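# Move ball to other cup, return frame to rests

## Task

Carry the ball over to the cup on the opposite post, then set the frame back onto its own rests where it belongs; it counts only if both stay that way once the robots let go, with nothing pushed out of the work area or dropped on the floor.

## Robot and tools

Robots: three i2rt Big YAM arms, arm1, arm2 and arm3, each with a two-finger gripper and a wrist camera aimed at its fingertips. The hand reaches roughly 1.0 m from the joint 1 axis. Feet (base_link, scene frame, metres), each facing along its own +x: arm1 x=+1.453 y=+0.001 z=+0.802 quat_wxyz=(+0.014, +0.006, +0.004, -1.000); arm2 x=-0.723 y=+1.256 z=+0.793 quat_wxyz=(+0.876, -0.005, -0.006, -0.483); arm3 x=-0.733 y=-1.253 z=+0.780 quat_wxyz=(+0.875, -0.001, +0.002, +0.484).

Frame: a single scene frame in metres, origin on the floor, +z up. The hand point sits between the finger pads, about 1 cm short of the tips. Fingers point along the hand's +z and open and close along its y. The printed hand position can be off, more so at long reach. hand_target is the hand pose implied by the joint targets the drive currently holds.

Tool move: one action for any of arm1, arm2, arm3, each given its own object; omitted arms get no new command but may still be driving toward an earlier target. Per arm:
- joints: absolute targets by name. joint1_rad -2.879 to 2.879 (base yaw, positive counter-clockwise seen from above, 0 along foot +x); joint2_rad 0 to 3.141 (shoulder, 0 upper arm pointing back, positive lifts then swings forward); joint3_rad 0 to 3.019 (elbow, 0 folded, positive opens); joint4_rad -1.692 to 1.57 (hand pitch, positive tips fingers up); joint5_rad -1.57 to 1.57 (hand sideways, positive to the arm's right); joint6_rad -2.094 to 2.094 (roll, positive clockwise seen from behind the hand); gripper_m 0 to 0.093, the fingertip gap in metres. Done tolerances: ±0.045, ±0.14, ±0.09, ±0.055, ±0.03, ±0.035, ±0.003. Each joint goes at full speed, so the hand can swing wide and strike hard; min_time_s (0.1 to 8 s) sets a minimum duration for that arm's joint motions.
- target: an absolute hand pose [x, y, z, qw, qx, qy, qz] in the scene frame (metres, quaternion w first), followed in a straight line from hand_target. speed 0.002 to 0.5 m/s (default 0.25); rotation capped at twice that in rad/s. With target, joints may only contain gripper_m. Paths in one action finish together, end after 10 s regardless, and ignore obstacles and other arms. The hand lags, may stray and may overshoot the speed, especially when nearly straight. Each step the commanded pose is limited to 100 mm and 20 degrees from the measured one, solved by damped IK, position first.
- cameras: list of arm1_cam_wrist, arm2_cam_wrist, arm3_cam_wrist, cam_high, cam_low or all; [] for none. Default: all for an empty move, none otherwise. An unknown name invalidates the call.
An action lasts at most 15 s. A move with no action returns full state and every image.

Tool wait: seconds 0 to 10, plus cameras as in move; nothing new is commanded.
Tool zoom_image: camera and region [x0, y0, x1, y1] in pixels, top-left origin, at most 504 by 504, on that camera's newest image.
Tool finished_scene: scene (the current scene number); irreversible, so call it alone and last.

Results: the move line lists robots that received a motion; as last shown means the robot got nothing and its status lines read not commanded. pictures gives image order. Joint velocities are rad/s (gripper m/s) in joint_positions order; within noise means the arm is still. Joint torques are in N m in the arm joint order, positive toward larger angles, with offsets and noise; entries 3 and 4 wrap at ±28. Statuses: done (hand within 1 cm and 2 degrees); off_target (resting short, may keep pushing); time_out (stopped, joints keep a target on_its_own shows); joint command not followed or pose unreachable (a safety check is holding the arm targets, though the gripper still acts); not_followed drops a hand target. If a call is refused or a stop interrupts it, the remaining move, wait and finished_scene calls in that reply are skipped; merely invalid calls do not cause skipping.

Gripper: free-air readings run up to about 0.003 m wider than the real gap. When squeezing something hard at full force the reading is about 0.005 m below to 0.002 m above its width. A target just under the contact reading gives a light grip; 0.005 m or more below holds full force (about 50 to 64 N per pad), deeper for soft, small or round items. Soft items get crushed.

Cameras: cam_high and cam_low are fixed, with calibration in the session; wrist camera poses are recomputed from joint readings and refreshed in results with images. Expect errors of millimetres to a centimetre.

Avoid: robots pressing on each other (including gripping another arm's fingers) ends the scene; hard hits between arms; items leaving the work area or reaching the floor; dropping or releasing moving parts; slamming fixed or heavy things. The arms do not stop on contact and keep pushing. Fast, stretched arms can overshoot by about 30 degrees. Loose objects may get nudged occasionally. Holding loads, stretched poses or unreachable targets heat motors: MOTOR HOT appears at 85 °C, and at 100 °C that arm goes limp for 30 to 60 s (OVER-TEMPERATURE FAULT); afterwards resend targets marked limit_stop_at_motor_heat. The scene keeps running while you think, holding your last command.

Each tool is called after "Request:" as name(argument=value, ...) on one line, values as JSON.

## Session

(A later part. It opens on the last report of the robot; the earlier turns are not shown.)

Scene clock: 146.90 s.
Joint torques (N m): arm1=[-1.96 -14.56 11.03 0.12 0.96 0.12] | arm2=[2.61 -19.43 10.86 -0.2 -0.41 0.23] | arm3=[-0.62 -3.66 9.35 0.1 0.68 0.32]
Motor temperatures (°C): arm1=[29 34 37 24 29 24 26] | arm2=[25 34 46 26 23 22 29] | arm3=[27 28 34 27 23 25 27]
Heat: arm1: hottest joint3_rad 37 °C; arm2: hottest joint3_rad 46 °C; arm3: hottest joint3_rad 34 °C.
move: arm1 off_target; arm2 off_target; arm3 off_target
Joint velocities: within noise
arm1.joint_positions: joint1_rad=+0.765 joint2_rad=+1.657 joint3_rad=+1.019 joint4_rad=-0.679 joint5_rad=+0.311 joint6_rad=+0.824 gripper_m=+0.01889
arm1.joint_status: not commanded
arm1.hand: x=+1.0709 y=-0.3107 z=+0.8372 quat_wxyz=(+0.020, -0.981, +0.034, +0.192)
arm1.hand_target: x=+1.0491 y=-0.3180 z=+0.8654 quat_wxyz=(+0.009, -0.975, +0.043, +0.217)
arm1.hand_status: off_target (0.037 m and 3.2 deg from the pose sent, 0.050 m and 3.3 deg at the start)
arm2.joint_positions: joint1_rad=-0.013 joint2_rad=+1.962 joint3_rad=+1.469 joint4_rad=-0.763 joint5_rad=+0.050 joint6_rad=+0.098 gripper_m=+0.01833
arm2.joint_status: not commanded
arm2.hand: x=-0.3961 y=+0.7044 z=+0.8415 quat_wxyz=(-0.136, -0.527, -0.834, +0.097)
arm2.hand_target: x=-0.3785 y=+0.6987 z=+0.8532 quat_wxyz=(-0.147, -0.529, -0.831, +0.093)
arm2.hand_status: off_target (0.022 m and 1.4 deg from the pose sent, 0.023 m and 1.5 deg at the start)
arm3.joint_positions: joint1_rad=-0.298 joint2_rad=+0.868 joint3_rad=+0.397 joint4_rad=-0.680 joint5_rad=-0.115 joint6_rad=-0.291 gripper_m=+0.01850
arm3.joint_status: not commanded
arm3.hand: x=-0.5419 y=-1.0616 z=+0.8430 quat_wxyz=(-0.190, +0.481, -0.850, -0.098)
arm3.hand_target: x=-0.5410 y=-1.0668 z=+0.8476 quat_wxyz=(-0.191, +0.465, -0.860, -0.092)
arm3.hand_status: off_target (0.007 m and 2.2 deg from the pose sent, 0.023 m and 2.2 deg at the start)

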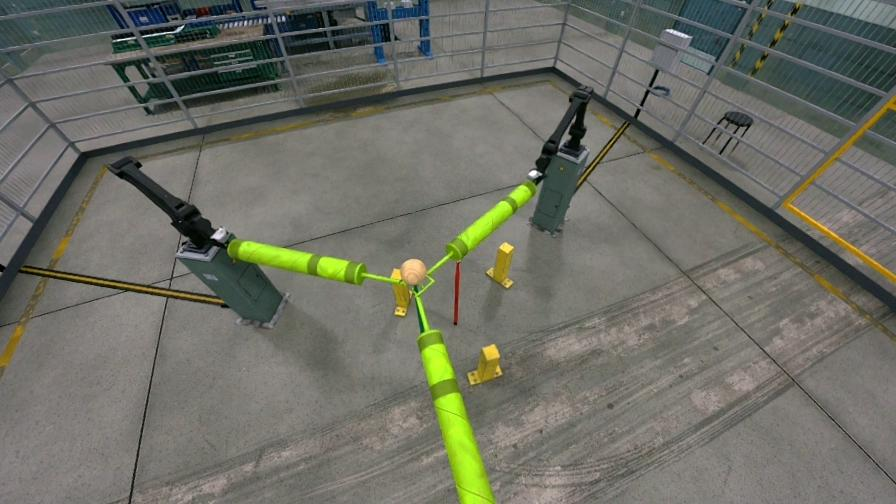

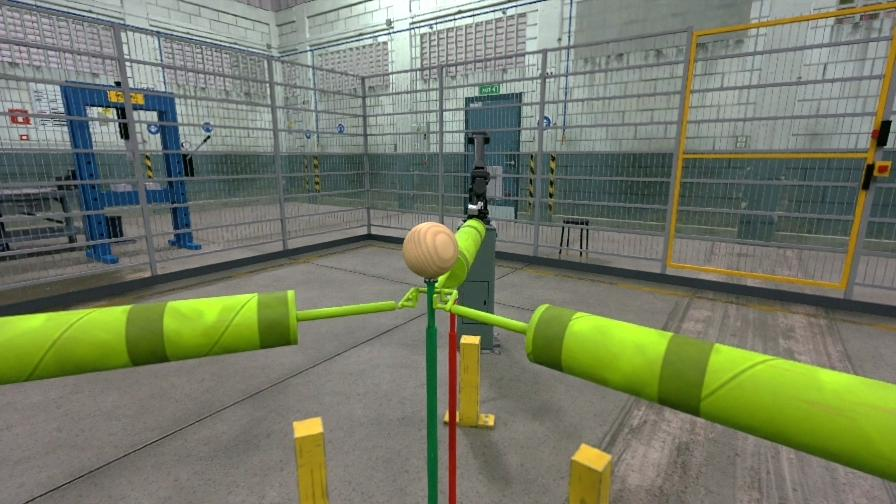

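Request:
move(arm1={"target":[1.060,-0.312,0.875,0.0094,-0.9754,0.0426,0.2163],"speed":0.08}, arm2={"target":[-0.364,0.706,0.863,0.1464,0.5291,0.8306,-0.0933],"speed":0.08}, arm3={"target":[-0.529,-1.059,0.858,0.191,-0.465,0.86,0.092],"speed":0.08}, cameras=["cam_high","cam_low"])

Request:
zoom_image(camera="cam_low", region=[370, 200, 510, 340])

Request:
zoom_image(camera="cam_high", region=[370, 230, 490, 320])

Scene clock: 156.47 s.
Joint torques (N m): arm1=[-1.32 -16.56 9.03 0.05 0.99 0.19] | arm2=[4.6 -20.19 11.17 -0.43 -0.2 0.45] | arm3=[-1.32 -1.79 12.44 -0.13 0.54 0.25]
Motor temperatures (°C): arm1=[29 34 40 24 29 24 26] | arm2=[25 35 46 26 23 22 29] | arm3=[27 28 35 27 24 25 27]
Heat: arm1: hottest joint3_rad 40 °C; arm2: hottest joint3_rad 46 °C; arm3: hottest joint3_rad 35 °C.
move: arm1 off_target; arm2 off_target; arm3 off_target
Joint velocities: within noise
arm1.joint_positions: joint1_rad=+0.765 joint2_rad=+1.641 joint3_rad=+1.019 joint4_rad=-0.697 joint5_rad=+0.312 joint6_rad=+0.824 gripper_m=+0.01889
arm1.joint_status: not commanded
arm1.hand: x=+1.0727 y=-0.3087 z=+0.8434 quat_wxyz=(+0.021, -0.981, +0.034, +0.192)
arm1.hand_target: x=+1.0605 y=-0.3116 z=+0.8745 quat_wxyz=(+0.009, -0.975, +0.043, +0.216)
arm1.hand_status: off_target (0.034 m and 3.3 deg from the pose sent, 0.039 m and 3.2 deg at the start)
arm2.joint_positions: joint1_rad=-0.009 joint2_rad=+1.962 joint3_rad=+1.477 joint4_rad=-0.779 joint5_rad=+0.052 joint6_rad=+0.101 gripper_m=+0.01833
arm2.joint_status: not commanded
arm2.hand: x=-0.3944 y=+0.7061 z=+0.8436 quat_wxyz=(-0.132, -0.527, -0.834, +0.095)
arm2.hand_target: x=-0.3648 y=+0.7074 z=+0.8631 quat_wxyz=(-0.147, -0.529, -0.831, +0.093)
arm2.hand_status: off_target (0.036 m and 1.8 deg from the pose sent, 0.039 m and 1.3 deg at the start)
arm3.joint_positions: joint1_rad=-0.298 joint2_rad=+0.879 joint3_rad=+0.403 joint4_rad=-0.681 joint5_rad=-0.115 joint6_rad=-0.291 gripper_m=+0.01850
arm3.joint_status: not commanded
arm3.hand: x=-0.5407 y=-1.0606 z=+0.8428 quat_wxyz=(-0.186, +0.481, -0.851, -0.097)
arm3.hand_target: x=-0.5292 y=-1.0588 z=+0.8576 quat_wxyz=(-0.191, +0.465, -0.859, -0.092)
arm3.hand_status: off_target (0.019 m and 2.2 deg from the pose sent, 0.020 m and 2.2 deg at the start)

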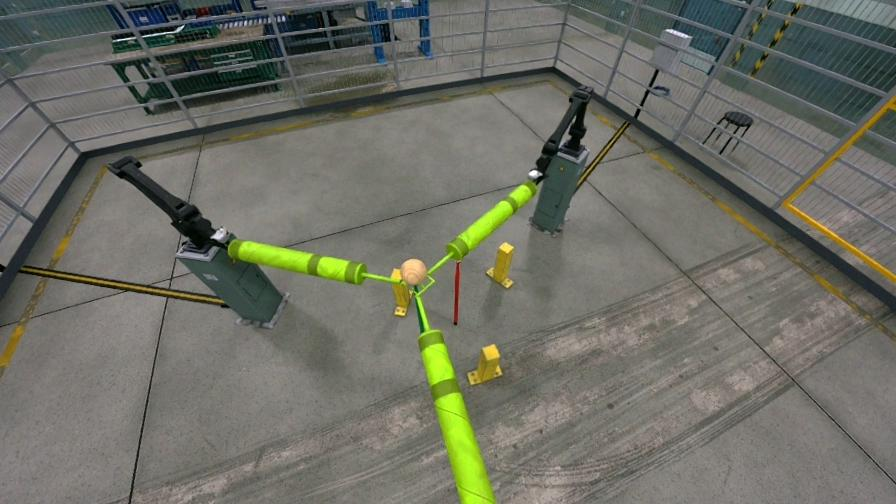

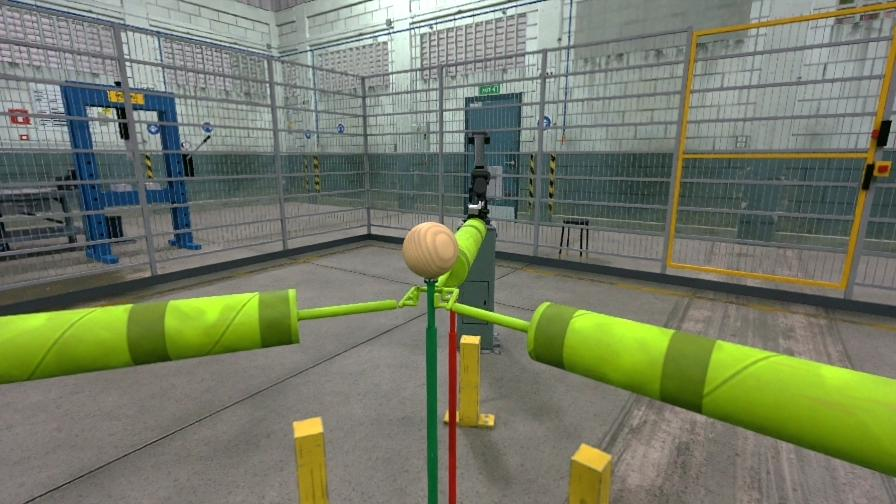

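Scaled by 3.600 from the camera's image (finer frame: 1280x720).

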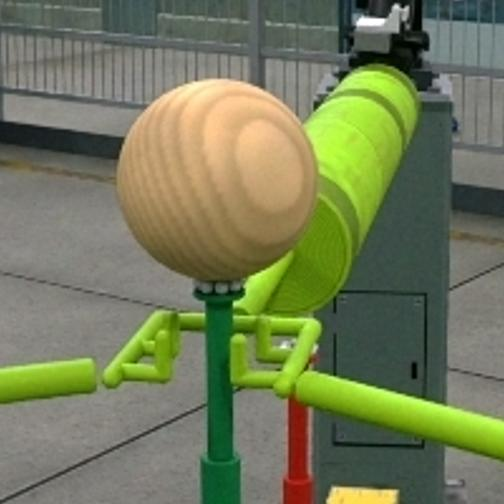

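Scaled by 4.200 from the camera's image (finer frame: 1280x720).

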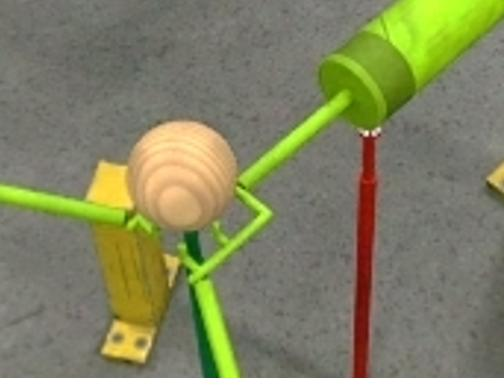

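Request:
move(arm1={"target":[1.058,-0.313,0.925,0.0094,-0.9754,0.0426,0.2163],"speed":0.06}, arm2={"target":[-0.368,0.703,0.913,0.1464,0.5291,0.8306,-0.0933],"speed":0.06}, arm3={"target":[-0.533,-1.060,0.908,0.191,-0.465,0.86,0.092],"speed":0.06}, cameras=["cam_high","cam_low"])

Request:
zoom_image(camera="cam_low", region=[370, 180, 510, 320])

Request:
zoom_image(camera="cam_high", region=[370, 230, 490, 320])

Scene clock: 165.33 s.
Joint torques (N m): arm1=[-1.49 -15.91 11.47 -0.35 1.08 0.19] | arm2=[3.55 -23.59 11.55 -0.49 -0.44 0.34] | arm3=[-0.5 -3.78 13.07 -0.69 0.55 0.34]
Motor temperatures (°C): arm1=[29 33 40 24 29 24 27] | arm2=[25 35 45 26 23 22 29] | arm3=[27 28 37 27 24 25 27]
Heat: arm1: hottest joint3_rad 40 °C; arm2: hottest joint3_rad 45 °C; arm3: hottest joint3_rad 37 °C.
move: arm1 off_target; arm2 off_target; arm3 off_target
Joint velocities: within noise
arm1.joint_positions: joint1_rad=+0.765 joint2_rad=+1.576 joint3_rad=+1.068 joint4_rad=-0.823 joint5_rad=+0.309 joint6_rad=+0.824 gripper_m=+0.01889
arm1.joint_status: not commanded
arm1.hand: x=+1.0754 y=-0.3064 z=+0.8847 quat_wxyz=(+0.025, -0.982, +0.033, +0.187)
arm1.hand_target: x=+1.0592 y=-0.3119 z=+0.9244 quat_wxyz=(+0.009, -0.975, +0.043, +0.216)
arm1.hand_status: off_target (0.044 m and 4.1 deg from the pose sent, 0.083 m and 3.3 deg at the start)
arm2.joint_positions: joint1_rad=-0.007 joint2_rad=+1.957 joint3_rad=+1.540 joint4_rad=-0.892 joint5_rad=+0.054 joint6_rad=+0.103 gripper_m=+0.01833
arm2.joint_status: not commanded
arm2.hand: x=-0.3939 y=+0.7075 z=+0.8651 quat_wxyz=(-0.112, -0.528, -0.837, +0.086)
arm2.hand_target: x=-0.3692 y=+0.7048 z=+0.9127 quat_wxyz=(-0.147, -0.529, -0.831, +0.093)
arm2.hand_status: off_target (0.055 m and 4.1 deg from the pose sent, 0.074 m and 1.8 deg at the start)
arm3.joint_positions: joint1_rad=-0.298 joint2_rad=+0.824 joint3_rad=+0.502 joint4_rad=-0.850 joint5_rad=-0.112 joint6_rad=-0.291 gripper_m=+0.01850
arm3.joint_status: not commanded
arm3.hand: x=-0.5393 y=-1.0600 z=+0.8845 quat_wxyz=(-0.180, +0.481, -0.853, -0.094)
arm3.hand_target: x=-0.5330 y=-1.0596 z=+0.9069 quat_wxyz=(-0.191, +0.465, -0.859, -0.093)
arm3.hand_status: off_target (0.024 m and 2.4 deg from the pose sent, 0.066 m and 2.2 deg at the start)

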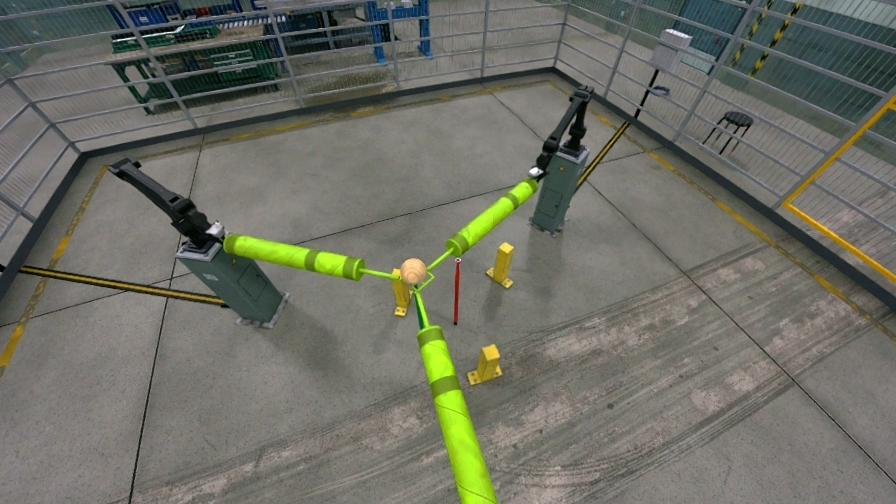

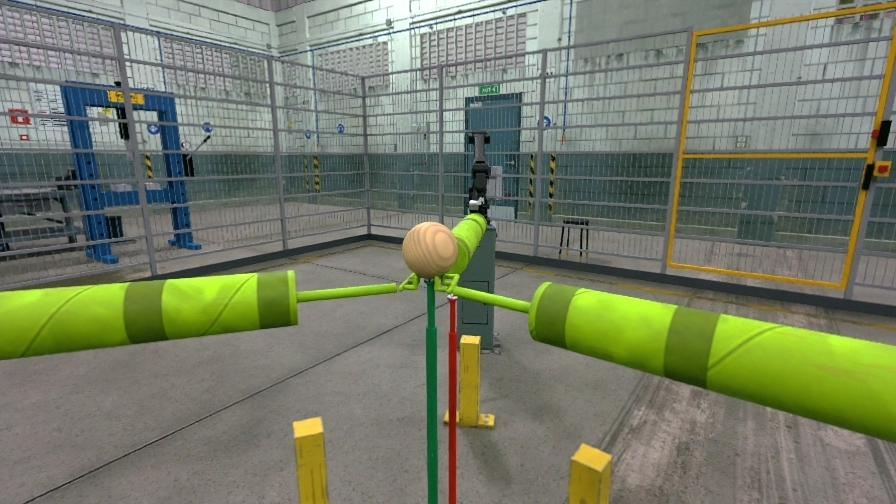

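Scaled by 3.600 from the camera's image (finer frame: 1280x720).

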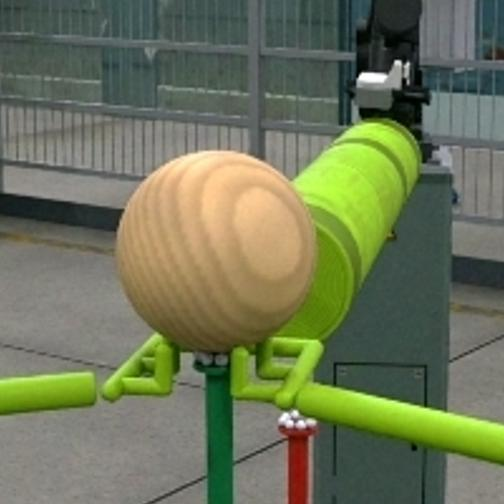

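Scaled by 4.200 from the camera's image (finer frame: 1280x720).

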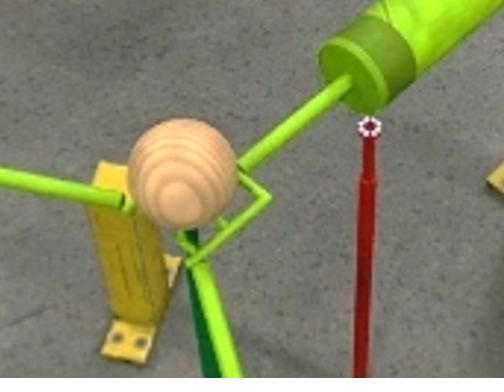

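Request:
move(arm1={"target":[1.062,-0.311,0.955,0.0094,-0.9754,0.0426,0.2163],"speed":0.06}, arm2={"target":[-0.364,0.705,0.97,0.1464,0.5291,0.8306,-0.0933],"speed":0.08}, arm3={"target":[-0.529,-1.058,0.938,0.191,-0.465,0.86,0.092],"speed":0.06}, cameras=["cam_high","cam_low"])

Request:
zoom_image(camera="cam_low", region=[370, 180, 510, 320])

Request:
zoom_image(camera="cam_high", region=[370, 230, 490, 320])

Scene clock: 173.50 s.
Joint torques (N m): arm1=[-1.2 -16.38 11.96 -0.55 1.03 0.21] | arm2=[4.19 -24.35 12.79 -0.46 -0.31 0.38] | arm3=[-0.91 -3.96 14.15 -0.65 0.53 0.29]
Motor temperatures (°C): arm1=[29 33 41 24 29 24 27] | arm2=[25 37 46 26 23 22 29] | arm3=[27 28 39 27 24 25 27]
Heat: arm1: hottest joint3_rad 41 °C; arm2: hottest joint3_rad 46 °C; arm3: hottest joint3_rad 39 °C.
move: arm1 off_target; arm2 off_target; arm3 off_target
Joint velocities: within noise
arm1.joint_positions: joint1_rad=+0.765 joint2_rad=+1.541 joint3_rad=+1.102 joint4_rad=-0.897 joint5_rad=+0.312 joint6_rad=+0.824 gripper_m=+0.01889
arm1.joint_status: not commanded
arm1.hand: x=+1.0764 y=-0.3048 z=+0.9102 quat_wxyz=(+0.027, -0.982, +0.032, +0.186)
arm1.hand_target: x=+1.0632 y=-0.3099 z=+0.9543 quat_wxyz=(+0.009, -0.975, +0.043, +0.217)
arm1.hand_status: off_target (0.048 m and 4.3 deg from the pose sent, 0.072 m and 4.0 deg at the start)
arm2.joint_positions: joint1_rad=-0.007 joint2_rad=+1.928 joint3_rad=+1.622 joint4_rad=-1.030 joint5_rad=+0.052 joint6_rad=+0.105 gripper_m=+0.01833
arm2.joint_status: not commanded
arm2.hand: x=-0.3943 y=+0.7092 z=+0.9088 quat_wxyz=(-0.101, -0.529, -0.839, +0.079)
arm2.hand_target: x=-0.3662 y=+0.7080 z=+0.9695 quat_wxyz=(-0.148, -0.528, -0.831, +0.092)
arm2.hand_status: off_target (0.068 m and 5.6 deg from the pose sent, 0.109 m and 4.1 deg at the start)
arm3.joint_positions: joint1_rad=-0.298 joint2_rad=+0.818 joint3_rad=+0.567 joint4_rad=-0.937 joint5_rad=-0.113 joint6_rad=-0.291 gripper_m=+0.01850
arm3.joint_status: not commanded
arm3.hand: x=-0.5380 y=-1.0586 z=+0.9076 quat_wxyz=(-0.172, +0.481, -0.854, -0.093)
arm3.hand_target: x=-0.5293 y=-1.0576 z=+0.9366 quat_wxyz=(-0.191, +0.465, -0.859, -0.093)
arm3.hand_status: off_target (0.032 m and 3.0 deg from the pose sent, 0.054 m and 2.4 deg at the start)

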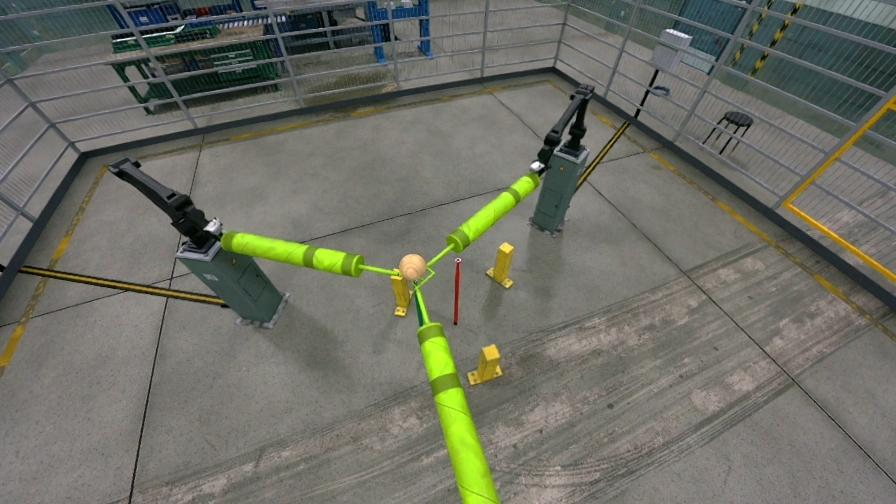

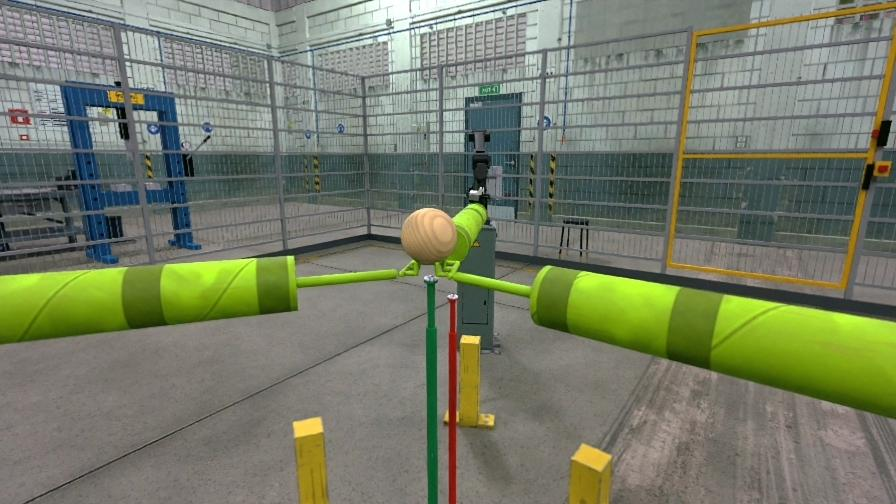

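Scaled by 3.600 from the camera's image (finer frame: 1280x720).

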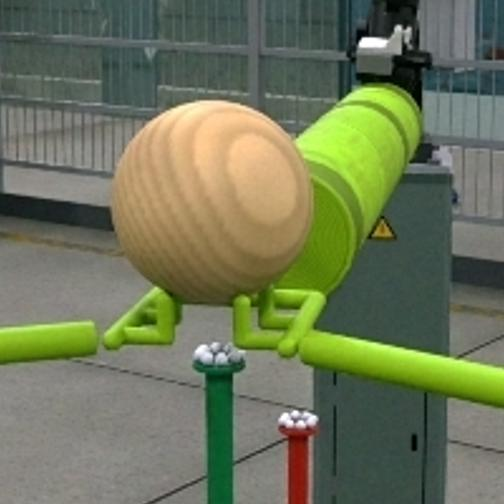

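Scaled by 4.200 from the camera's image (finer frame: 1280x720).

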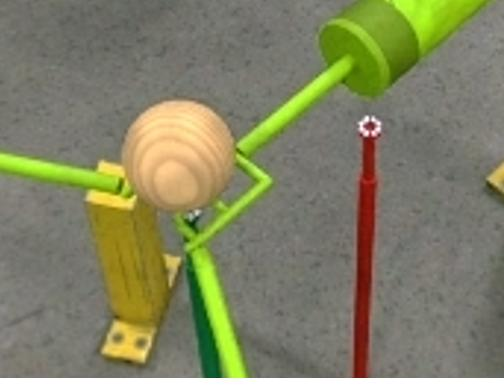

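Request:
move(arm1={"target":[0.949,-0.055,0.955,0.0094,-0.9754,0.0426,0.2163],"speed":0.12}, arm2={"target":[-0.482,0.960,0.935,0.1464,0.5291,0.8306,-0.0933],"speed":0.12}, arm3={"target":[-0.644,-0.802,0.940,0.191,-0.465,0.86,0.092],"speed":0.12})

Request:
move(arm1={"target":[0.949,-0.055,0.86,0.0094,-0.9754,0.0426,0.2163],"speed":0.1}, arm2={"target":[-0.482,0.960,0.842,0.1464,0.5291,0.8306,-0.0933],"speed":0.1}, arm3={"target":[-0.644,-0.802,0.845,0.191,-0.465,0.86,0.092],"speed":0.1}, cameras=["cam_high","cam_low"])

Request:
zoom_image(camera="cam_low", region=[380, 200, 520, 340])

Request:
zoom_image(camera="cam_high", region=[400, 210, 520, 300])

Scene clock: 190.00 s.
Joint torques (N m): arm1=[-2.49 -13.27 11.97 0.65 0.29 0.11] | arm2=[3.19 -12.45 7.91 0.5 -0.1 0.3] | arm3=[1.38 -9.35 12.55 -0.14 0.57 0.61]
Motor temperatures (°C): arm1=[29 34 42 24 29 24 27] | arm2=[25 40 45 26 23 22 29] | arm3=[27 28 41 27 24 25 27]
Heat: arm1: hottest joint3_rad 42 °C; arm2: hottest joint3_rad 45 °C; arm3: hottest joint3_rad 41 °C.
move: arm1 off_target; arm2 off_target; arm3 off_target
Joint velocities: within noise
arm1.joint_positions: joint1_rad=+0.130 joint2_rad=+1.459 joint3_rad=+1.036 joint4_rad=-0.771 joint5_rad=+0.084 joint6_rad=+0.217 gripper_m=+0.01889
arm1.joint_status: not commanded
arm1.hand: x=+0.9686 y=-0.0626 z=+0.9232 quat_wxyz=(+0.010, -0.982, +0.035, +0.186)
arm1.hand_target: x=+0.9505 y=-0.0549 z=+0.9552 quat_wxyz=(+0.010, -0.975, +0.043, +0.217)
arm1.hand_status: off_target (0.038 m and 3.6 deg from the pose sent, 0.284 m and 4.3 deg at the start)
arm2.joint_positions: joint1_rad=+0.138 joint2_rad=+1.251 joint3_rad=+0.831 joint4_rad=-0.883 joint5_rad=+0.092 joint6_rad=+0.241 gripper_m=+0.01833
arm2.joint_status: not commanded
arm2.hand: x=-0.4906 y=+0.9560 z=+0.9159 quat_wxyz=(-0.119, -0.527, -0.837, +0.089)
arm2.hand_target: x=-0.4822 y=+0.9599 z=+0.9346 quat_wxyz=(-0.147, -0.529, -0.831, +0.092)
arm2.hand_status: off_target (0.021 m and 3.3 deg from the pose sent, 0.267 m and 5.6 deg at the start)
arm3.joint_positions: joint1_rad=+0.426 joint2_rad=+1.362 joint3_rad=+0.972 joint4_rad=-0.820 joint5_rad=+0.197 joint6_rad=+0.369 gripper_m=+0.01847
arm3.joint_status: not commanded
arm3.hand: x=-0.6391 y=-0.8119 z=+0.9190 quat_wxyz=(-0.184, +0.484, -0.852, -0.080)
arm3.hand_target: x=-0.6440 y=-0.8025 z=+0.9398 quat_wxyz=(-0.191, +0.465, -0.859, -0.093)
arm3.hand_status: off_target (0.024 m and 2.8 deg from the pose sent, 0.280 m and 3.0 deg at the start)
pictures: none

Scene clock: 191.50 s.
Joint torques (N m): arm1=[-2.08 -14.51 7.94 1.61 0.28 0.14] | arm2=[2.73 -9.93 6.6 1.14 -0.08 0.25] | arm3=[0.21 -10.11 8.84 1.02 0.72 0.44]
Motor temperatures (°C): arm1=[29 34 42 24 29 24 27] | arm2=[25 40 45 26 23 22 29] | arm3=[27 28 41 27 24 25 27]
Heat: arm1: hottest joint3_rad 42 °C; arm2: hottest joint3_rad 45 °C; arm3: hottest joint3_rad 41 °C.
move: arm1 off_target; arm2 off_target; arm3 off_target
Joint velocities: within noise
arm1.joint_positions: joint1_rad=+0.127 joint2_rad=+1.597 joint3_rad=+0.938 joint4_rad=-0.529 joint5_rad=+0.085 joint6_rad=+0.215 gripper_m=+0.01889
arm1.joint_status: not commanded
arm1.hand: x=+0.9619 y=-0.0613 z=+0.8392 quat_wxyz=(+0.010, -0.981, +0.036, +0.189)
arm1.hand_target: x=+0.9494 y=-0.0550 z=+0.8601 quat_wxyz=(+0.010, -0.975, +0.043, +0.216)
arm1.hand_status: off_target (0.025 m and 3.3 deg from the pose sent, 0.067 m and 3.6 deg at the start)
arm2.joint_positions: joint1_rad=+0.145 joint2_rad=+1.359 joint3_rad=+0.679 joint4_rad=-0.602 joint5_rad=+0.093 joint6_rad=+0.249 gripper_m=+0.01833
arm2.joint_status: not commanded
arm2.hand: x=-0.4914 y=+0.9601 z=+0.8371 quat_wxyz=(-0.130, -0.526, -0.835, +0.092)
arm2.hand_target: x=-0.4821 y=+0.9601 z=+0.8422 quat_wxyz=(-0.146, -0.529, -0.831, +0.093)
arm2.hand_status: off_target (0.011 m and 2.0 deg from the pose sent, 0.074 m and 3.3 deg at the start)
arm3.joint_positions: joint1_rad=+0.440 joint2_rad=+1.490 joint3_rad=+0.857 joint4_rad=-0.575 joint5_rad=+0.194 joint6_rad=+0.385 gripper_m=+0.01847
arm3.joint_status: not commanded
arm3.hand: x=-0.6452 y=-0.8065 z=+0.8365 quat_wxyz=(-0.183, +0.483, -0.852, -0.084)
arm3.hand_target: x=-0.6441 y=-0.8021 z=+0.8449 quat_wxyz=(-0.191, +0.465, -0.860, -0.092)
arm3.hand_status: off_target (0.010 m and 2.6 deg from the pose sent, 0.075 m and 2.8 deg at the start)

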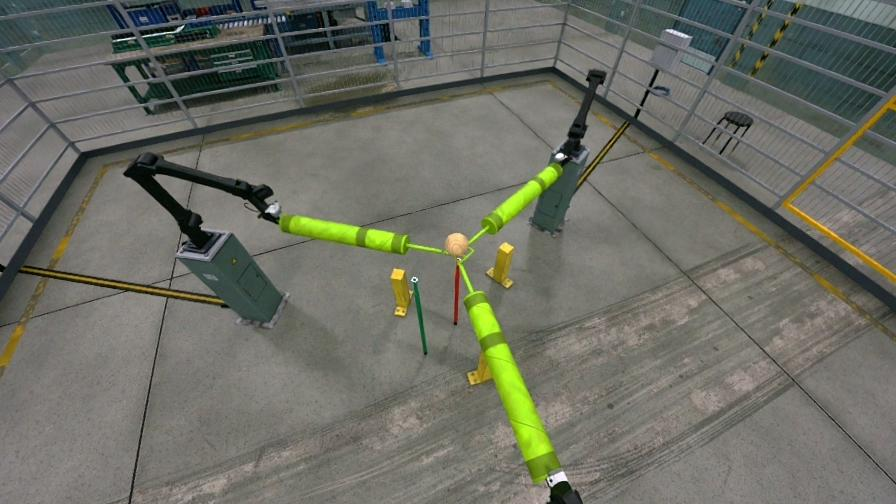

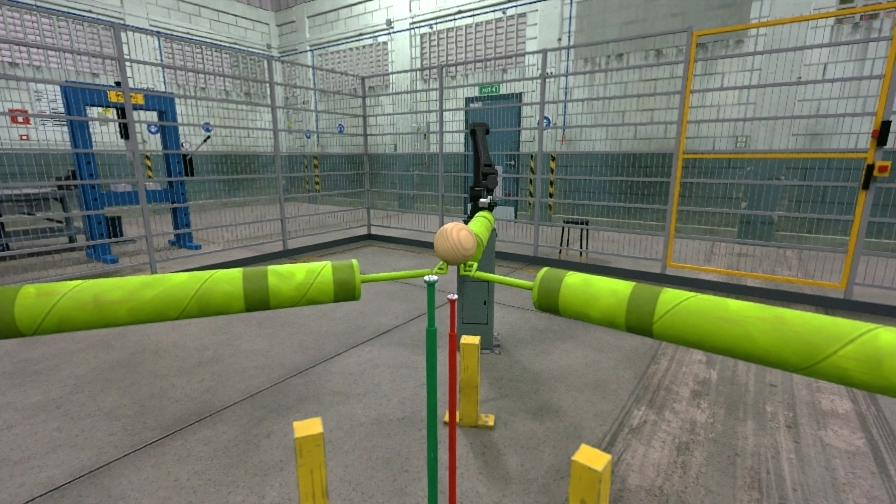

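Scaled by 3.600 from the camera's image (finer frame: 1280x720).

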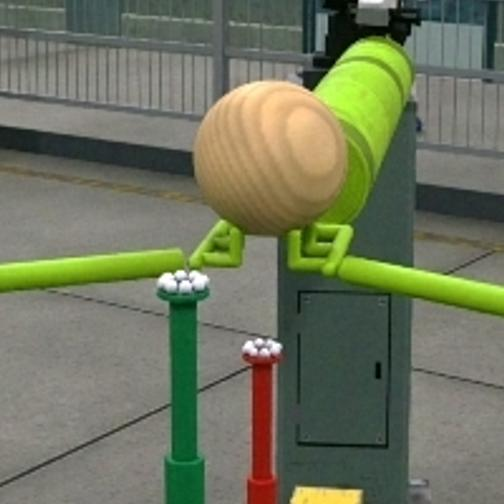

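Scaled by 4.200 from the camera's image (finer frame: 1280x720).

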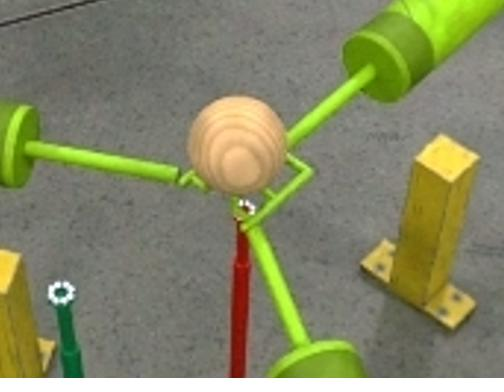

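Request:
move(arm1={"target":[0.932,-0.037,0.80,0.0094,-0.9754,0.0426,0.2163],"speed":0.08}, arm2={"target":[-0.498,0.977,0.781,0.1464,0.5291,0.8306,-0.0933],"speed":0.08}, arm3={"target":[-0.660,-0.785,0.785,0.191,-0.465,0.86,0.092],"speed":0.08}, cameras=["cam_high","cam_low"])

Request:
zoom_image(camera="cam_low", region=[380, 200, 520, 340])

Request:
zoom_image(camera="cam_high", region=[400, 210, 520, 300])

Scene clock: 201.63 s.
Joint torques (N m): arm1=[-2.14 -15.97 6.97 1.68 0.06 0.17] | arm2=[2.55 -9.23 5.23 1.22 -0.09 0.24] | arm3=[0.5 -10.99 7.64 1.13 0.81 0.47]
Motor temperatures (°C): arm1=[29 35 40 24 28 24 27] | arm2=[25 38 43 26 23 22 30] | arm3=[27 28 41 27 24 25 27]
Heat: arm1: hottest joint3_rad 40 °C; arm2: hottest joint3_rad 43 °C; arm3: hottest joint3_rad 41 °C.
move: arm1 off_target; arm2 done; arm3 off_target
Joint velocities: within noise
arm1.joint_positions: joint1_rad=+0.082 joint2_rad=+1.740 joint3_rad=+0.926 joint4_rad=-0.368 joint5_rad=+0.072 joint6_rad=+0.172 gripper_m=+0.01889
arm1.joint_status: not commanded
arm1.hand: x=+0.9458 y=-0.0427 z=+0.7810 quat_wxyz=(+0.012, -0.981, +0.036, +0.191)
arm1.hand_target: x=+0.9323 y=-0.0368 z=+0.8002 quat_wxyz=(+0.010, -0.975, +0.043, +0.216)
arm1.hand_status: off_target (0.024 m and 3.1 deg from the pose sent, 0.055 m and 3.3 deg at the start)
arm2.joint_positions: joint1_rad=+0.146 joint2_rad=+1.446 joint3_rad=+0.551 joint4_rad=-0.380 joint5_rad=+0.093 joint6_rad=+0.249 gripper_m=+0.01833
arm2.joint_status: not commanded
arm2.hand: x=-0.5059 y=+0.9772 z=+0.7786 quat_wxyz=(-0.133, -0.526, -0.835, +0.093)
arm2.hand_target: x=-0.4982 y=+0.9771 z=+0.7810 quat_wxyz=(-0.146, -0.529, -0.831, +0.093)
arm2.hand_status: done (0.008 m and 1.7 deg from the pose sent, 0.059 m and 2.0 deg at the start)
arm3.joint_positions: joint1_rad=+0.480 joint2_rad=+1.641 joint3_rad=+0.842 joint4_rad=-0.415 joint5_rad=+0.208 joint6_rad=+0.423 gripper_m=+0.01847
arm3.joint_status: not commanded
arm3.hand: x=-0.6598 y=-0.7898 z=+0.7786 quat_wxyz=(-0.183, +0.483, -0.852, -0.085)
arm3.hand_target: x=-0.6601 y=-0.7851 z=+0.7850 quat_wxyz=(-0.191, +0.465, -0.859, -0.092)
arm3.hand_status: off_target (0.008 m and 2.5 deg from the pose sent, 0.058 m and 2.6 deg at the start)

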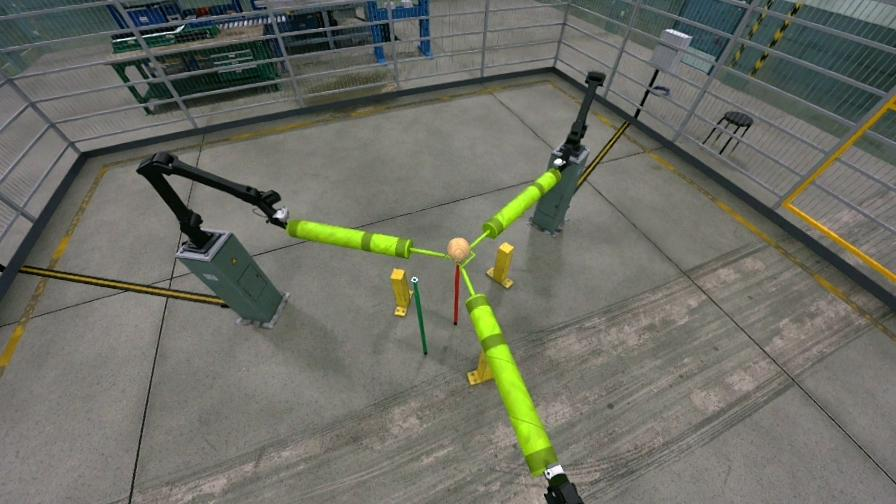

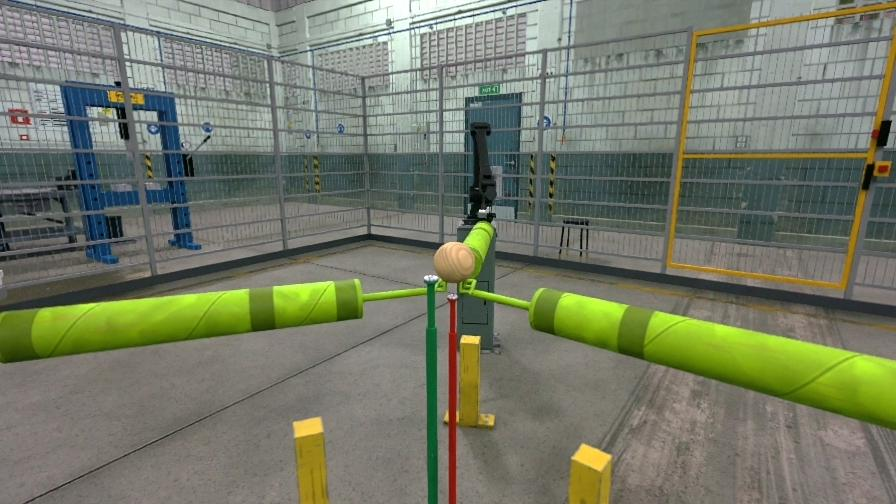

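Scaled by 3.600 from the camera's image (finer frame: 1280x720).

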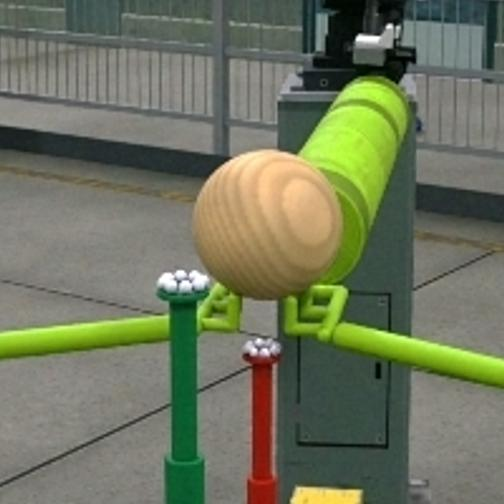

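Scaled by 4.200 from the camera's image (finer frame: 1280x720).

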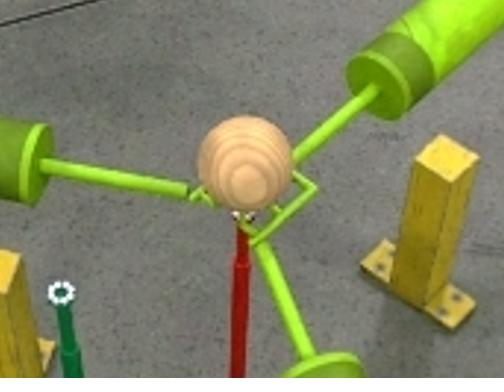

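Request:
move(arm1={"target":[0.924,-0.035,0.755,0.0094,-0.9754,0.0426,0.2163],"speed":0.05}, arm2={"target":[-0.506,0.979,0.739,0.1464,0.5291,0.8306,-0.0933],"speed":0.05}, arm3={"target":[-0.668,-0.783,0.743,0.191,-0.465,0.86,0.092],"speed":0.05}, cameras=["cam_high","cam_low"])

Request:
zoom_image(camera="cam_low", region=[380, 200, 520, 340])

Request:
zoom_image(camera="cam_high", region=[400, 210, 520, 300])

Scene clock: 212.23 s.
Joint torques (N m): arm1=[-2.2 -16.85 6.41 1.72 0.02 0.13] | arm2=[1.2 -9.58 3.95 1.28 -0.25 0.1] | arm3=[0.56 -11.28 6.53 1.22 0.83 0.46]
Motor temperatures (°C): arm1=[29 34 38 24 28 24 27] | arm2=[25 37 41 26 23 22 30] | arm3=[27 28 39 27 24 25 27]
Heat: arm1: hottest joint3_rad 38 °C; arm2: hottest joint3_rad 41 °C; arm3: hottest joint3_rad 39 °C.
move: arm1 off_target; arm2 done; arm3 off_target
Joint velocities: within noise
arm1.joint_positions: joint1_rad=+0.079 joint2_rad=+1.849 joint3_rad=+0.925 joint4_rad=-0.256 joint5_rad=+0.070 joint6_rad=+0.170 gripper_m=+0.01889
arm1.joint_status: not commanded
arm1.hand: x=+0.9396 y=-0.0415 z=+0.7375 quat_wxyz=(+0.012, -0.981, +0.037, +0.191)
arm1.hand_target: x=+0.9244 y=-0.0349 z=+0.7552 quat_wxyz=(+0.010, -0.975, +0.043, +0.216)
arm1.hand_status: off_target (0.024 m and 3.0 deg from the pose sent, 0.035 m and 3.1 deg at the start)
arm2.joint_positions: joint1_rad=+0.146 joint2_rad=+1.568 joint3_rad=+0.505 joint4_rad=-0.207 joint5_rad=+0.093 joint6_rad=+0.249 gripper_m=+0.01833
arm2.joint_status: not commanded
arm2.hand: x=-0.5093 y=+0.9808 z=+0.7378 quat_wxyz=(-0.135, -0.526, -0.835, +0.094)
arm2.hand_target: x=-0.5061 y=+0.9790 z=+0.7390 quat_wxyz=(-0.146, -0.529, -0.831, +0.093)
arm2.hand_status: done (0.004 m and 1.4 deg from the pose sent, 0.040 m and 1.7 deg at the start)
arm3.joint_positions: joint1_rad=+0.498 joint2_rad=+1.738 joint3_rad=+0.824 joint4_rad=-0.300 joint5_rad=+0.215 joint6_rad=+0.443 gripper_m=+0.01847
arm3.joint_status: not commanded
arm3.hand: x=-0.6671 y=-0.7862 z=+0.7392 quat_wxyz=(-0.184, +0.481, -0.853, -0.086)
arm3.hand_target: x=-0.6680 y=-0.7831 z=+0.7430 quat_wxyz=(-0.191, +0.465, -0.860, -0.092)
arm3.hand_status: off_target (0.005 m and 2.3 deg from the pose sent, 0.037 m and 2.5 deg at the start)

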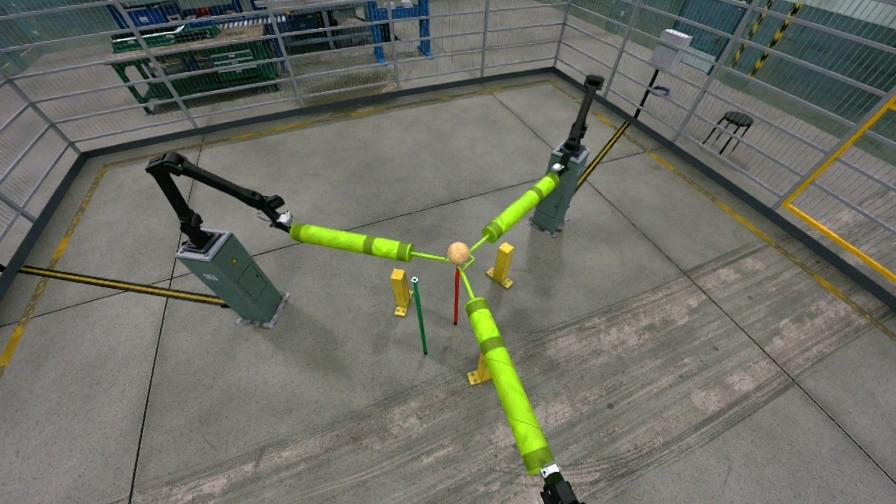

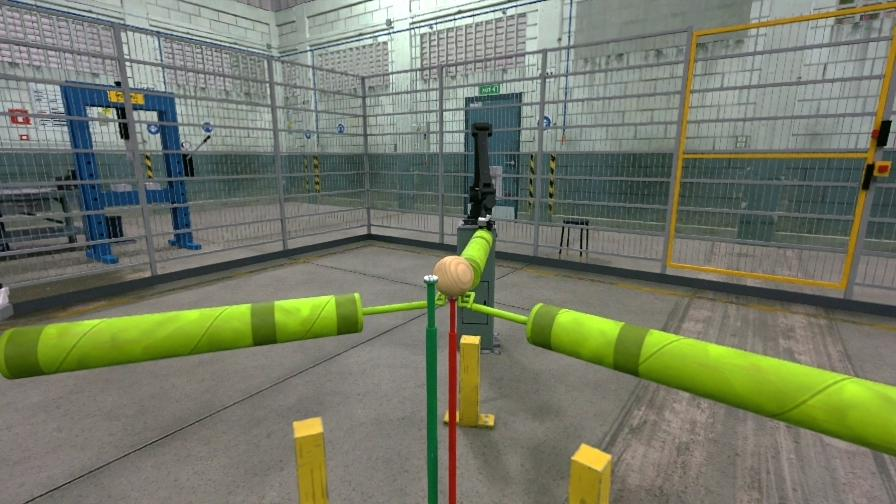

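Scaled by 3.600 from the camera's image (finer frame: 1280x720).

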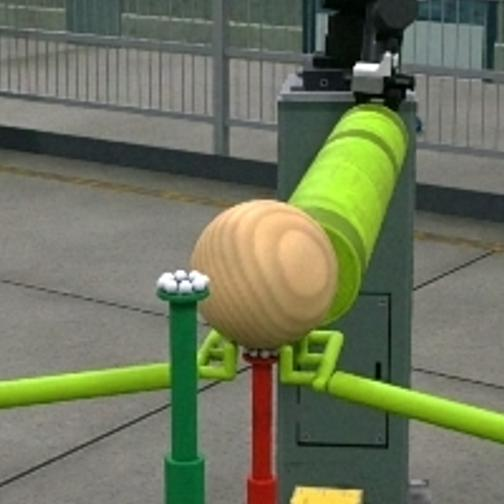

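Scaled by 4.200 from the camera's image (finer frame: 1280x720).

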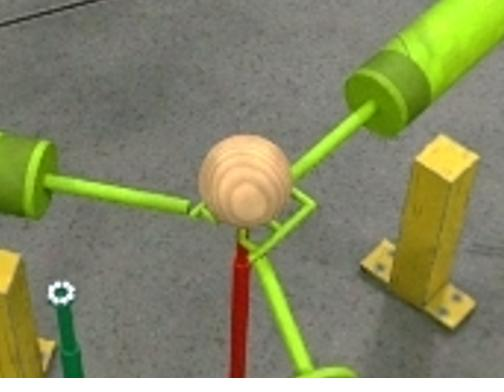

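Request:
move(arm1={"target":[0.923,-0.034,0.70,0.0094,-0.9754,0.0426,0.2163],"speed":0.05}, arm2={"target":[-0.507,0.980,0.684,0.1464,0.5291,0.8306,-0.0933],"speed":0.05}, arm3={"target":[-0.669,-0.782,0.688,0.191,-0.465,0.86,0.092],"speed":0.05}, cameras=["cam_high","cam_low"])

Request:
zoom_image(camera="cam_low", region=[380, 220, 520, 360])

Scene clock: 218.67 s.
Joint torques (N m): arm1=[-2.26 -16.62 5.22 1.87 0 0.14] | arm2=[1.2 -10.29 2.35 1.37 -0.2 0.1] | arm3=[0.5 -11.58 5.44 1.42 0.76 0.45]
Motor temperatures (°C): arm1=[29 34 37 24 28 24 27] | arm2=[25 36 40 26 23 22 30] | arm3=[27 29 38 27 24 25 27]
Heat: arm1: hottest joint3_rad 37 °C; arm2: hottest joint3_rad 40 °C; arm3: hottest joint3_rad 38 °C.
move: arm1 off_target; arm2 done; arm3 off_target
Joint velocities: within noise
arm1.joint_positions: joint1_rad=+0.077 joint2_rad=+1.978 joint3_rad=+0.922 joint4_rad=-0.121 joint5_rad=+0.070 joint6_rad=+0.168 gripper_m=+0.01889
arm1.joint_status: not commanded
arm1.hand: x=+0.9381 y=-0.0403 z=+0.6857 quat_wxyz=(+0.012, -0.980, +0.037, +0.193)
arm1.hand_target: x=+0.9233 y=-0.0338 z=+0.7001 quat_wxyz=(+0.010, -0.975, +0.043, +0.216)
arm1.hand_status: off_target (0.022 m and 2.8 deg from the pose sent, 0.042 m and 3.0 deg at the start)
arm2.joint_positions: joint1_rad=+0.146 joint2_rad=+1.773 joint3_rad=+0.488 joint4_rad=+0.016 joint5_rad=+0.092 joint6_rad=+0.249 gripper_m=+0.01833
arm2.joint_status: not commanded
arm2.hand: x=-0.5100 y=+0.9813 z=+0.6839 quat_wxyz=(-0.136, -0.526, -0.835, +0.093)
arm2.hand_target: x=-0.5071 y=+0.9800 z=+0.6840 quat_wxyz=(-0.146, -0.529, -0.831, +0.093)
arm2.hand_status: done (0.003 m and 1.3 deg from the pose sent, 0.054 m and 1.4 deg at the start)
arm3.joint_positions: joint1_rad=+0.502 joint2_rad=+1.877 joint3_rad=+0.812 joint4_rad=-0.150 joint5_rad=+0.217 joint6_rad=+0.446 gripper_m=+0.01847
arm3.joint_status: not commanded
arm3.hand: x=-0.6684 y=-0.7859 z=+0.6860 quat_wxyz=(-0.185, +0.481, -0.853, -0.086)
arm3.hand_target: x=-0.6691 y=-0.7821 z=+0.6880 quat_wxyz=(-0.191, +0.465, -0.860, -0.092)
arm3.hand_status: off_target (0.004 m and 2.3 deg from the pose sent, 0.051 m and 2.3 deg at the start)

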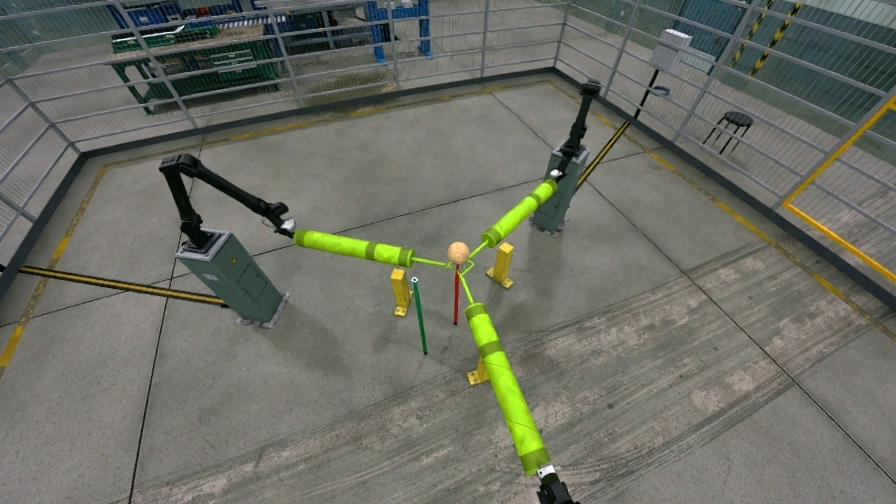

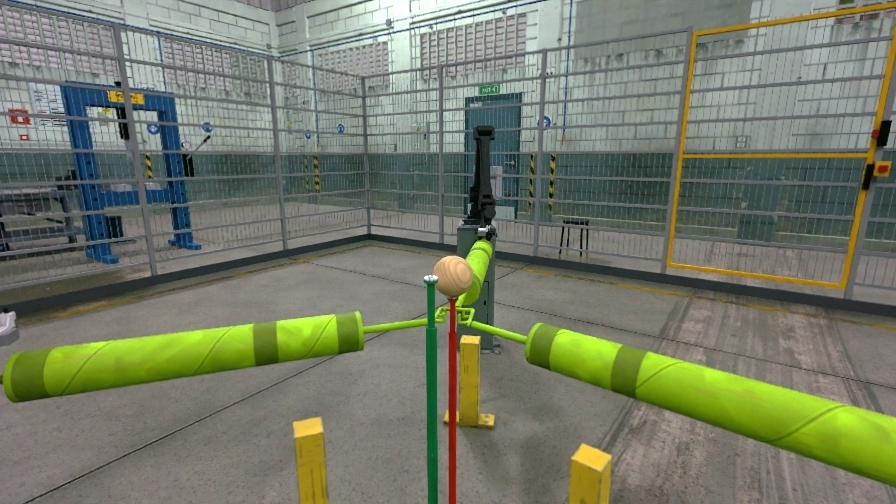

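Scaled by 3.600 from the camera's image (finer frame: 1280x720).

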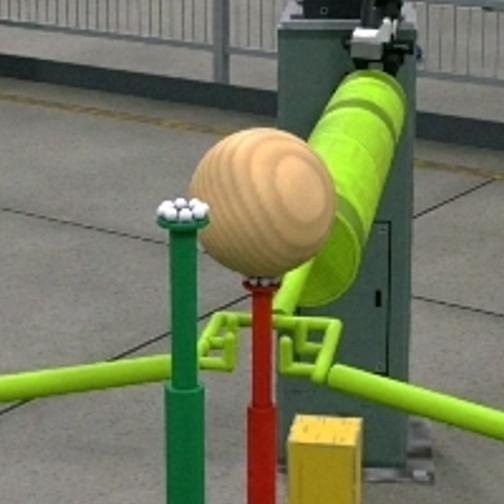

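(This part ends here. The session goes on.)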